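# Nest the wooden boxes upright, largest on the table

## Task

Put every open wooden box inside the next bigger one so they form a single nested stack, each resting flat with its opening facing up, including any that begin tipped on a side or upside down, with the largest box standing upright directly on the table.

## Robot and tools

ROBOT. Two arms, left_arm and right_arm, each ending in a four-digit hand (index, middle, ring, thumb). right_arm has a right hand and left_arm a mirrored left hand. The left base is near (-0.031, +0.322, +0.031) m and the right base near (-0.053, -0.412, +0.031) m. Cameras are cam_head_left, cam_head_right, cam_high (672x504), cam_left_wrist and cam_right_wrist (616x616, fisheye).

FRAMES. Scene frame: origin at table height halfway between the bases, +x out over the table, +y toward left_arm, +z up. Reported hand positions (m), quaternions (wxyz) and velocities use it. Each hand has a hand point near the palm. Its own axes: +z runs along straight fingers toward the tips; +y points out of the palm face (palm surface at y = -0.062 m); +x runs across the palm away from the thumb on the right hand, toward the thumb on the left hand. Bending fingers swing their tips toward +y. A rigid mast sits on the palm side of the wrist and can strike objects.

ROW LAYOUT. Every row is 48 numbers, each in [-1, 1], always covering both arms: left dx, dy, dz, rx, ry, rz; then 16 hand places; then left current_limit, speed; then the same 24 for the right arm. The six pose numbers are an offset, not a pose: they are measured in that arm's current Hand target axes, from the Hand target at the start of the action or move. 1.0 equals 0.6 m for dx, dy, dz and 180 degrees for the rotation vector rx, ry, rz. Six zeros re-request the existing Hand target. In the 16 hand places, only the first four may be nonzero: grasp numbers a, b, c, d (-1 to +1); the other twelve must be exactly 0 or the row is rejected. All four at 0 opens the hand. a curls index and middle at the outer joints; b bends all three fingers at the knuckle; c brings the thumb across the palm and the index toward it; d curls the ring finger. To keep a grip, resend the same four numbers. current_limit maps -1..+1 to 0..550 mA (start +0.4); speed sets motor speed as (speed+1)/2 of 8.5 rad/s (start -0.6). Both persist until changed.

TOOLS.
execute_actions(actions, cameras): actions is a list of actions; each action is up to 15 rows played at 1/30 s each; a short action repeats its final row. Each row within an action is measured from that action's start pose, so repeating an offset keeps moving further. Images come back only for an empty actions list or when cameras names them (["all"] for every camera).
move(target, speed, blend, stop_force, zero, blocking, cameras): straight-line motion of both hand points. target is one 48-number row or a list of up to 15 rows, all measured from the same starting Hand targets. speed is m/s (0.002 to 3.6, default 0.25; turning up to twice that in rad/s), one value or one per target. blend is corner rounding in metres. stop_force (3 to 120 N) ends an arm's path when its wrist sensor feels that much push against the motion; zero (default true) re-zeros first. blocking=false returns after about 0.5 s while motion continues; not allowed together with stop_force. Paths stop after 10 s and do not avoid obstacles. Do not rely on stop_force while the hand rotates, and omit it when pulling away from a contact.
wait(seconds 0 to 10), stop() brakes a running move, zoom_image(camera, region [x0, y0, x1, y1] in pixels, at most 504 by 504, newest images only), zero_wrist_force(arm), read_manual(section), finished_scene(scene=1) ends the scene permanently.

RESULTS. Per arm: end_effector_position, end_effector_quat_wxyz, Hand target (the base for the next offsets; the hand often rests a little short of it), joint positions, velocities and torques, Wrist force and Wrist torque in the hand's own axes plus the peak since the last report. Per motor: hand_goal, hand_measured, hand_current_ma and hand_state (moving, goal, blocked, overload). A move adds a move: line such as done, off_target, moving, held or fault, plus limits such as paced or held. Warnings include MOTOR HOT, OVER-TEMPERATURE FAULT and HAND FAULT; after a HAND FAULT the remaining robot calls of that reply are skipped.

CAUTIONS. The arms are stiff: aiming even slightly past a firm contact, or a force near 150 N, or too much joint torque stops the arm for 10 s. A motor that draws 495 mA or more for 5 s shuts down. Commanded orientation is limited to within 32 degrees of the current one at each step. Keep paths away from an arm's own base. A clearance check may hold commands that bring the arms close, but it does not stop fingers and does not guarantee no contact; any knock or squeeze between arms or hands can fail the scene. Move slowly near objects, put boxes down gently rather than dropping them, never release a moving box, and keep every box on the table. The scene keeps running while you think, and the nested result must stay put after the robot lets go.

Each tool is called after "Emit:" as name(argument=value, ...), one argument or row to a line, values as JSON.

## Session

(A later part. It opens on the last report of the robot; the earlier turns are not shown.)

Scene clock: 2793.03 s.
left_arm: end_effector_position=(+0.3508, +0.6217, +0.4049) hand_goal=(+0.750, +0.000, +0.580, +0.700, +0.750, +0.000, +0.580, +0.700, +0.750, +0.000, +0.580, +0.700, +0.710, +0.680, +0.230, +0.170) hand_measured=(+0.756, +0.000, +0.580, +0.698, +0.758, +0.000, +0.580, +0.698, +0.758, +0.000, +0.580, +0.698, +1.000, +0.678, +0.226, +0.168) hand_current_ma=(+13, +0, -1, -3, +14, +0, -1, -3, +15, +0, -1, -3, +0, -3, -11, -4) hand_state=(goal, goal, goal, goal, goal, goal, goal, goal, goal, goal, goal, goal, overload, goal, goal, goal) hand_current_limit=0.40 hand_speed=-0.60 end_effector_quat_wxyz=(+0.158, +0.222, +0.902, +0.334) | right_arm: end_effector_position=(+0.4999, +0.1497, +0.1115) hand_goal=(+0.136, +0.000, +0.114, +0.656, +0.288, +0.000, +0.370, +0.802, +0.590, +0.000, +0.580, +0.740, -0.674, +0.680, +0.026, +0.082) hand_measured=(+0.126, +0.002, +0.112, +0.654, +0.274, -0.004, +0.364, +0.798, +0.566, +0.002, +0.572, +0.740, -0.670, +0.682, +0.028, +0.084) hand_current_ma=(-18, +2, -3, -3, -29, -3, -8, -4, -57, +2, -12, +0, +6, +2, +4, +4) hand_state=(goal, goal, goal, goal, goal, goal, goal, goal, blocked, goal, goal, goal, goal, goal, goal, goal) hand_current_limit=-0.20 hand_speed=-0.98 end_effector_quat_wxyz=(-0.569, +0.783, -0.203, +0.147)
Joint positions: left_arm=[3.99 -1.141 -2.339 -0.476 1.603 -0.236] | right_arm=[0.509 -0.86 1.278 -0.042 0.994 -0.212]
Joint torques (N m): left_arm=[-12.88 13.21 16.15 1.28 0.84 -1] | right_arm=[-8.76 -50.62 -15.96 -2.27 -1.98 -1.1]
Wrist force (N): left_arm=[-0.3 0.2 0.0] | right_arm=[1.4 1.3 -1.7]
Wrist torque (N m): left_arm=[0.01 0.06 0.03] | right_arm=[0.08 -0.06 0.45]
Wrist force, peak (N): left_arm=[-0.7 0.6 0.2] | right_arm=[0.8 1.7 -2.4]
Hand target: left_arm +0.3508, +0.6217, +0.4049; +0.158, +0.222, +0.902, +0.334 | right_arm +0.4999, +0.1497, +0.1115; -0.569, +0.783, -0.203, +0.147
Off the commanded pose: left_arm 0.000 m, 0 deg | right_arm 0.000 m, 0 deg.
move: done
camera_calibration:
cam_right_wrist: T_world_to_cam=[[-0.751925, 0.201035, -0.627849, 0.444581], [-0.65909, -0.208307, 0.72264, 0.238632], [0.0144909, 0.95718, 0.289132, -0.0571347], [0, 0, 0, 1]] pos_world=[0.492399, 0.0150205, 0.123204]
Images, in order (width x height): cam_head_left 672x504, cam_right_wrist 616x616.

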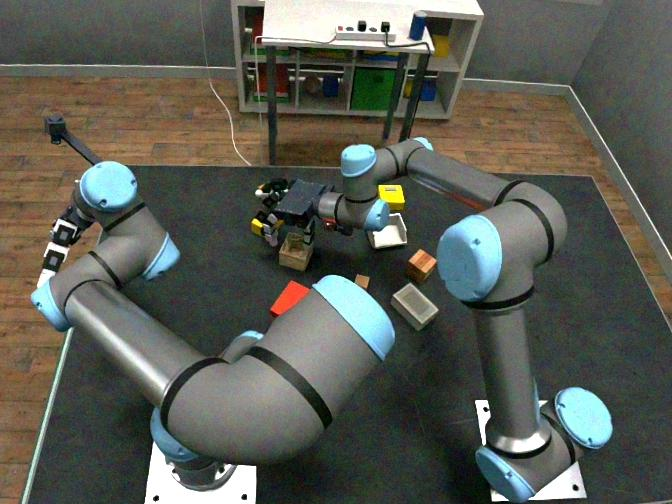

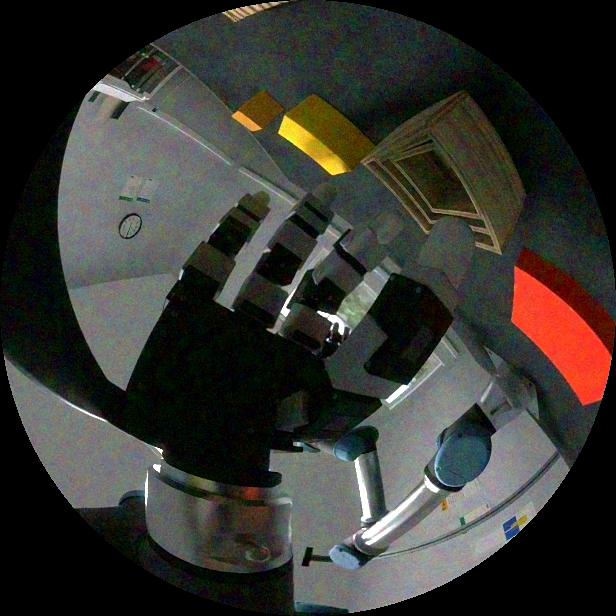

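Emit:
move(
  target=[0,0,0,0,0,0,0,0,0,0,0,0,0,0,0,0,0,0,0,0,0,0,0.4,-0.6,0,-0.1585,-0.0515,0,0,0,0.1,0.25,0.82,0,0,0,0,0,0,0,0,0,0,0,0,0,-0.2,-0.8],
  speed=0.08,
  cameras=["cam_right_wrist","cam_head_left","cam_head_right"],
)

Emit:
zoom_image(
  camera="cam_right_wrist",
  region=[350, 60, 530, 240],
)

Emit:
zoom_image(
  camera="cam_head_left",
  region=[272, 220, 322, 270],
)

Emit:
zoom_image(
  camera="cam_head_right",
  region=[272, 225, 322, 275],
)

Scene clock: 2799.40 s.
left_arm: end_effector_position=(+0.3508, +0.6217, +0.4049) hand_goal=(+0.750, +0.000, +0.580, +0.700, +0.750, +0.000, +0.580, +0.700, +0.750, +0.000, +0.580, +0.700, +0.710, +0.680, +0.230, +0.170) hand_measured=(+0.756, +0.000, +0.580, +0.698, +0.758, +0.000, +0.580, +0.698, +0.758, +0.000, +0.580, +0.698, +1.000, +0.678, +0.226, +0.168) hand_current_ma=(+13, +0, -1, -3, +14, +0, -1, -3, +15, +0, -1, -3, +0, -3, -11, -4) hand_state=(goal, goal, goal, goal, goal, goal, goal, goal, goal, goal, goal, goal, overload, goal, goal, goal) hand_current_limit=0.40 hand_speed=-0.60 end_effector_quat_wxyz=(+0.158, +0.222, +0.902, +0.334) | right_arm: end_effector_position=(+0.4999, +0.1496, +0.2115) hand_goal=(+0.136, +0.000, +0.114, +0.656, +0.288, +0.000, +0.370, +0.802, +0.590, +0.000, +0.580, +0.740, -0.674, +0.680, +0.026, +0.082) hand_measured=(+0.126, +0.002, +0.112, +0.654, +0.274, -0.004, +0.364, +0.798, +0.568, +0.002, +0.572, +0.740, -0.670, +0.682, +0.028, +0.084) hand_current_ma=(-17, +2, -3, -3, -28, -3, -7, -4, -52, +2, -12, +0, +6, +2, +4, +4) hand_state=(goal, goal, goal, goal, goal, goal, goal, goal, blocked, goal, goal, goal, goal, goal, goal, goal) hand_current_limit=-0.20 hand_speed=-0.80 end_effector_quat_wxyz=(-0.569, +0.783, -0.203, +0.147)
Joint positions: left_arm=[3.99 -1.141 -2.339 -0.476 1.603 -0.236] | right_arm=[0.508 -0.937 1.142 0.172 0.994 -0.212]
Joint torques (N m): left_arm=[-12.75 13.36 16.57 1.39 1.03 -1.24] | right_arm=[-10.1 -39.43 -16.91 -1.17 -2.22 -1.07]
Wrist force (N): left_arm=[-0.3 0.5 0.3] | right_arm=[1.0 1.3 -1.3]
Wrist torque (N m): left_arm=[0.02 0.06 0.02] | right_arm=[0.05 -0.01 0.42]
Wrist force, peak (N): left_arm=[-0.6 0.7 0.3] | right_arm=[1.1 2.3 -1.5]
Hand target: left_arm +0.3508, +0.6217, +0.4049; +0.158, +0.222, +0.902, +0.334 | right_arm +0.4999, +0.1496, +0.2115; -0.569, +0.783, -0.203, +0.147
Off the commanded pose: left_arm 0.000 m, 0 deg | right_arm 0.000 m, 0 deg.
move: done
camera_calibration:
cam_right_wrist: T_world_to_cam=[[-0.751835, 0.201051, -0.627951, 0.507427], [-0.659194, -0.208414, 0.722514, 0.166357], [0.0143879, 0.957153, 0.289225, -0.0859509], [0, 0, 0, 1]] pos_world=[0.4924, 0.0149206, 0.223303]
Images, in order (width x height): cam_head_left 672x504, cam_head_right 672x504, cam_right_wrist 616x616.

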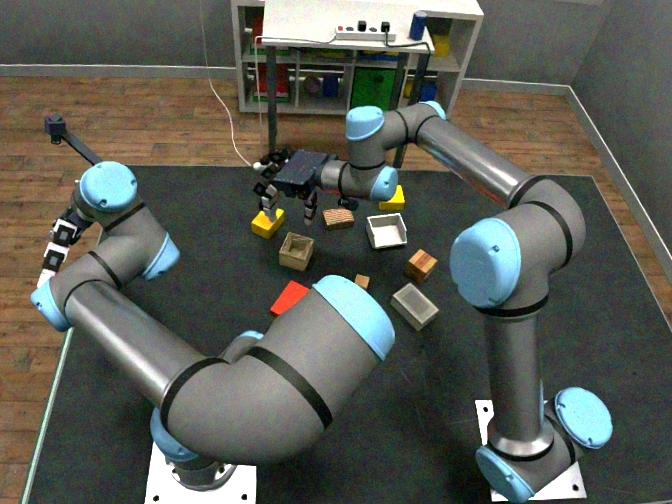

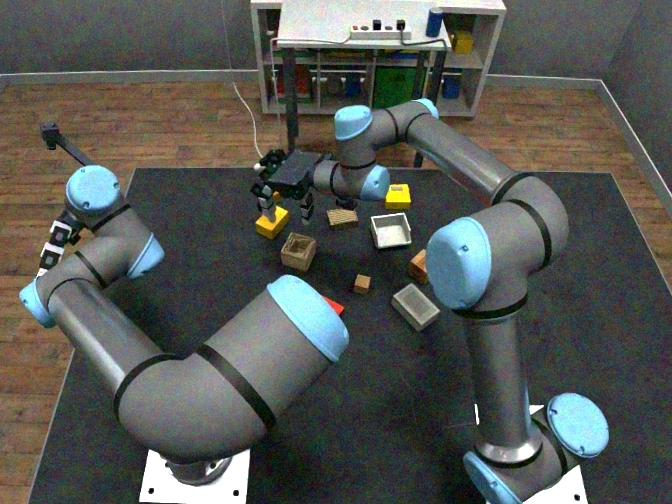

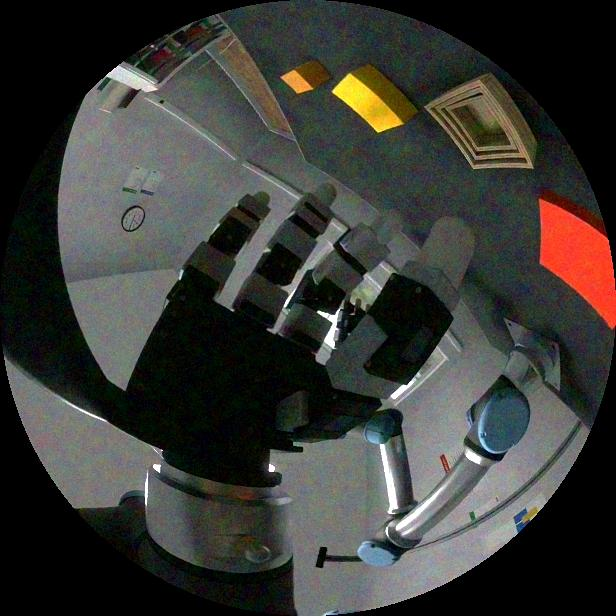

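Scaled by 2.800 from the camera's 616x616 image, which has a finer 880x880 frame.

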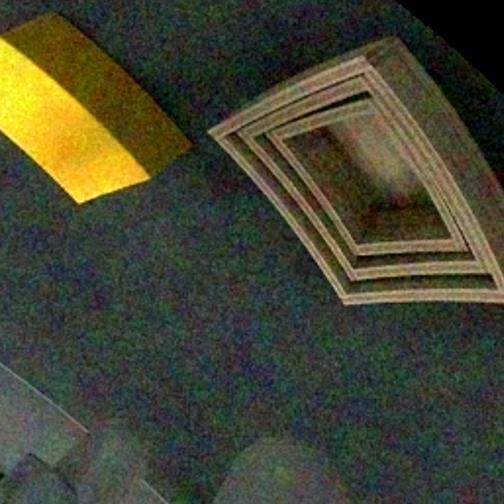

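Scaled by 10.080.

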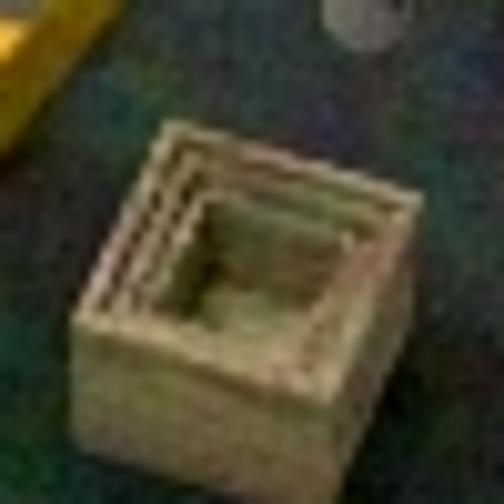

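Scaled by 10.080.

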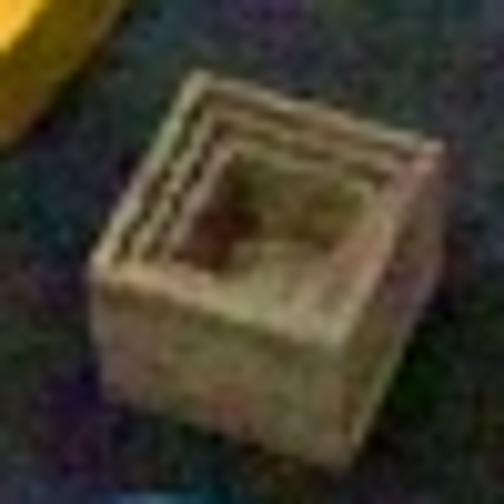

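Emit:
zoom_image(
  camera="cam_head_left",
  region=[355, 200, 455, 335],
)

Emit:
zoom_image(
  camera="cam_head_right",
  region=[240, 180, 440, 330],
)

Scaled by 3.733.

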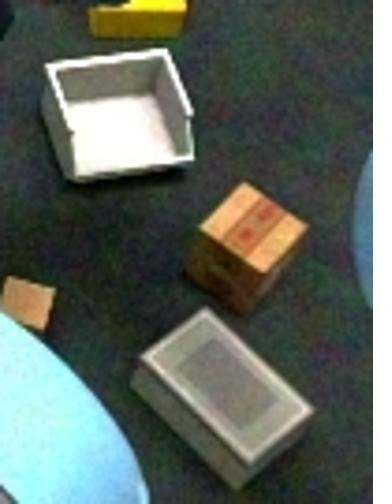

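Scaled by 2.520.

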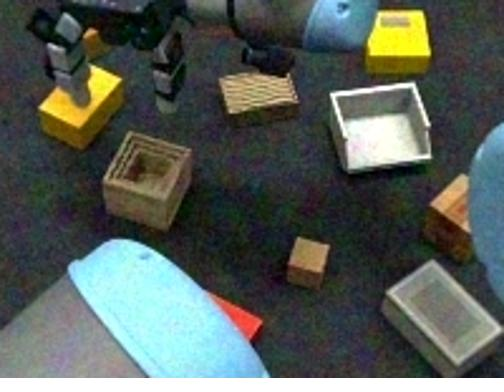

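Emit:
zoom_image(
  camera="cam_right_wrist",
  region=[420, 70, 540, 180],
)

Emit:
zoom_image(
  camera="cam_head_left",
  region=[276, 228, 316, 264],
)

Scaled by 4.200 from the camera's 616x616 image, which has a finer 880x880 frame.

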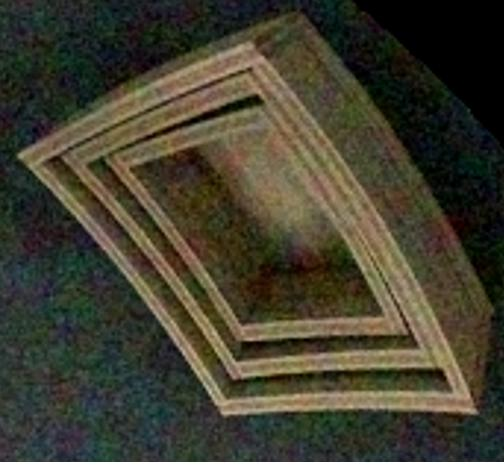

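Scaled by 12.600.

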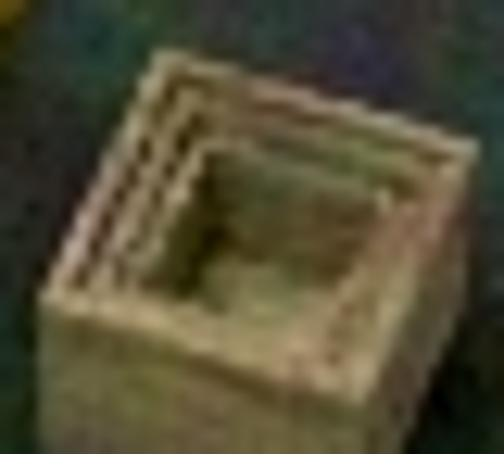

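Emit:
finished_scene(
  scene=1,
)

The scene is finished: the task was done.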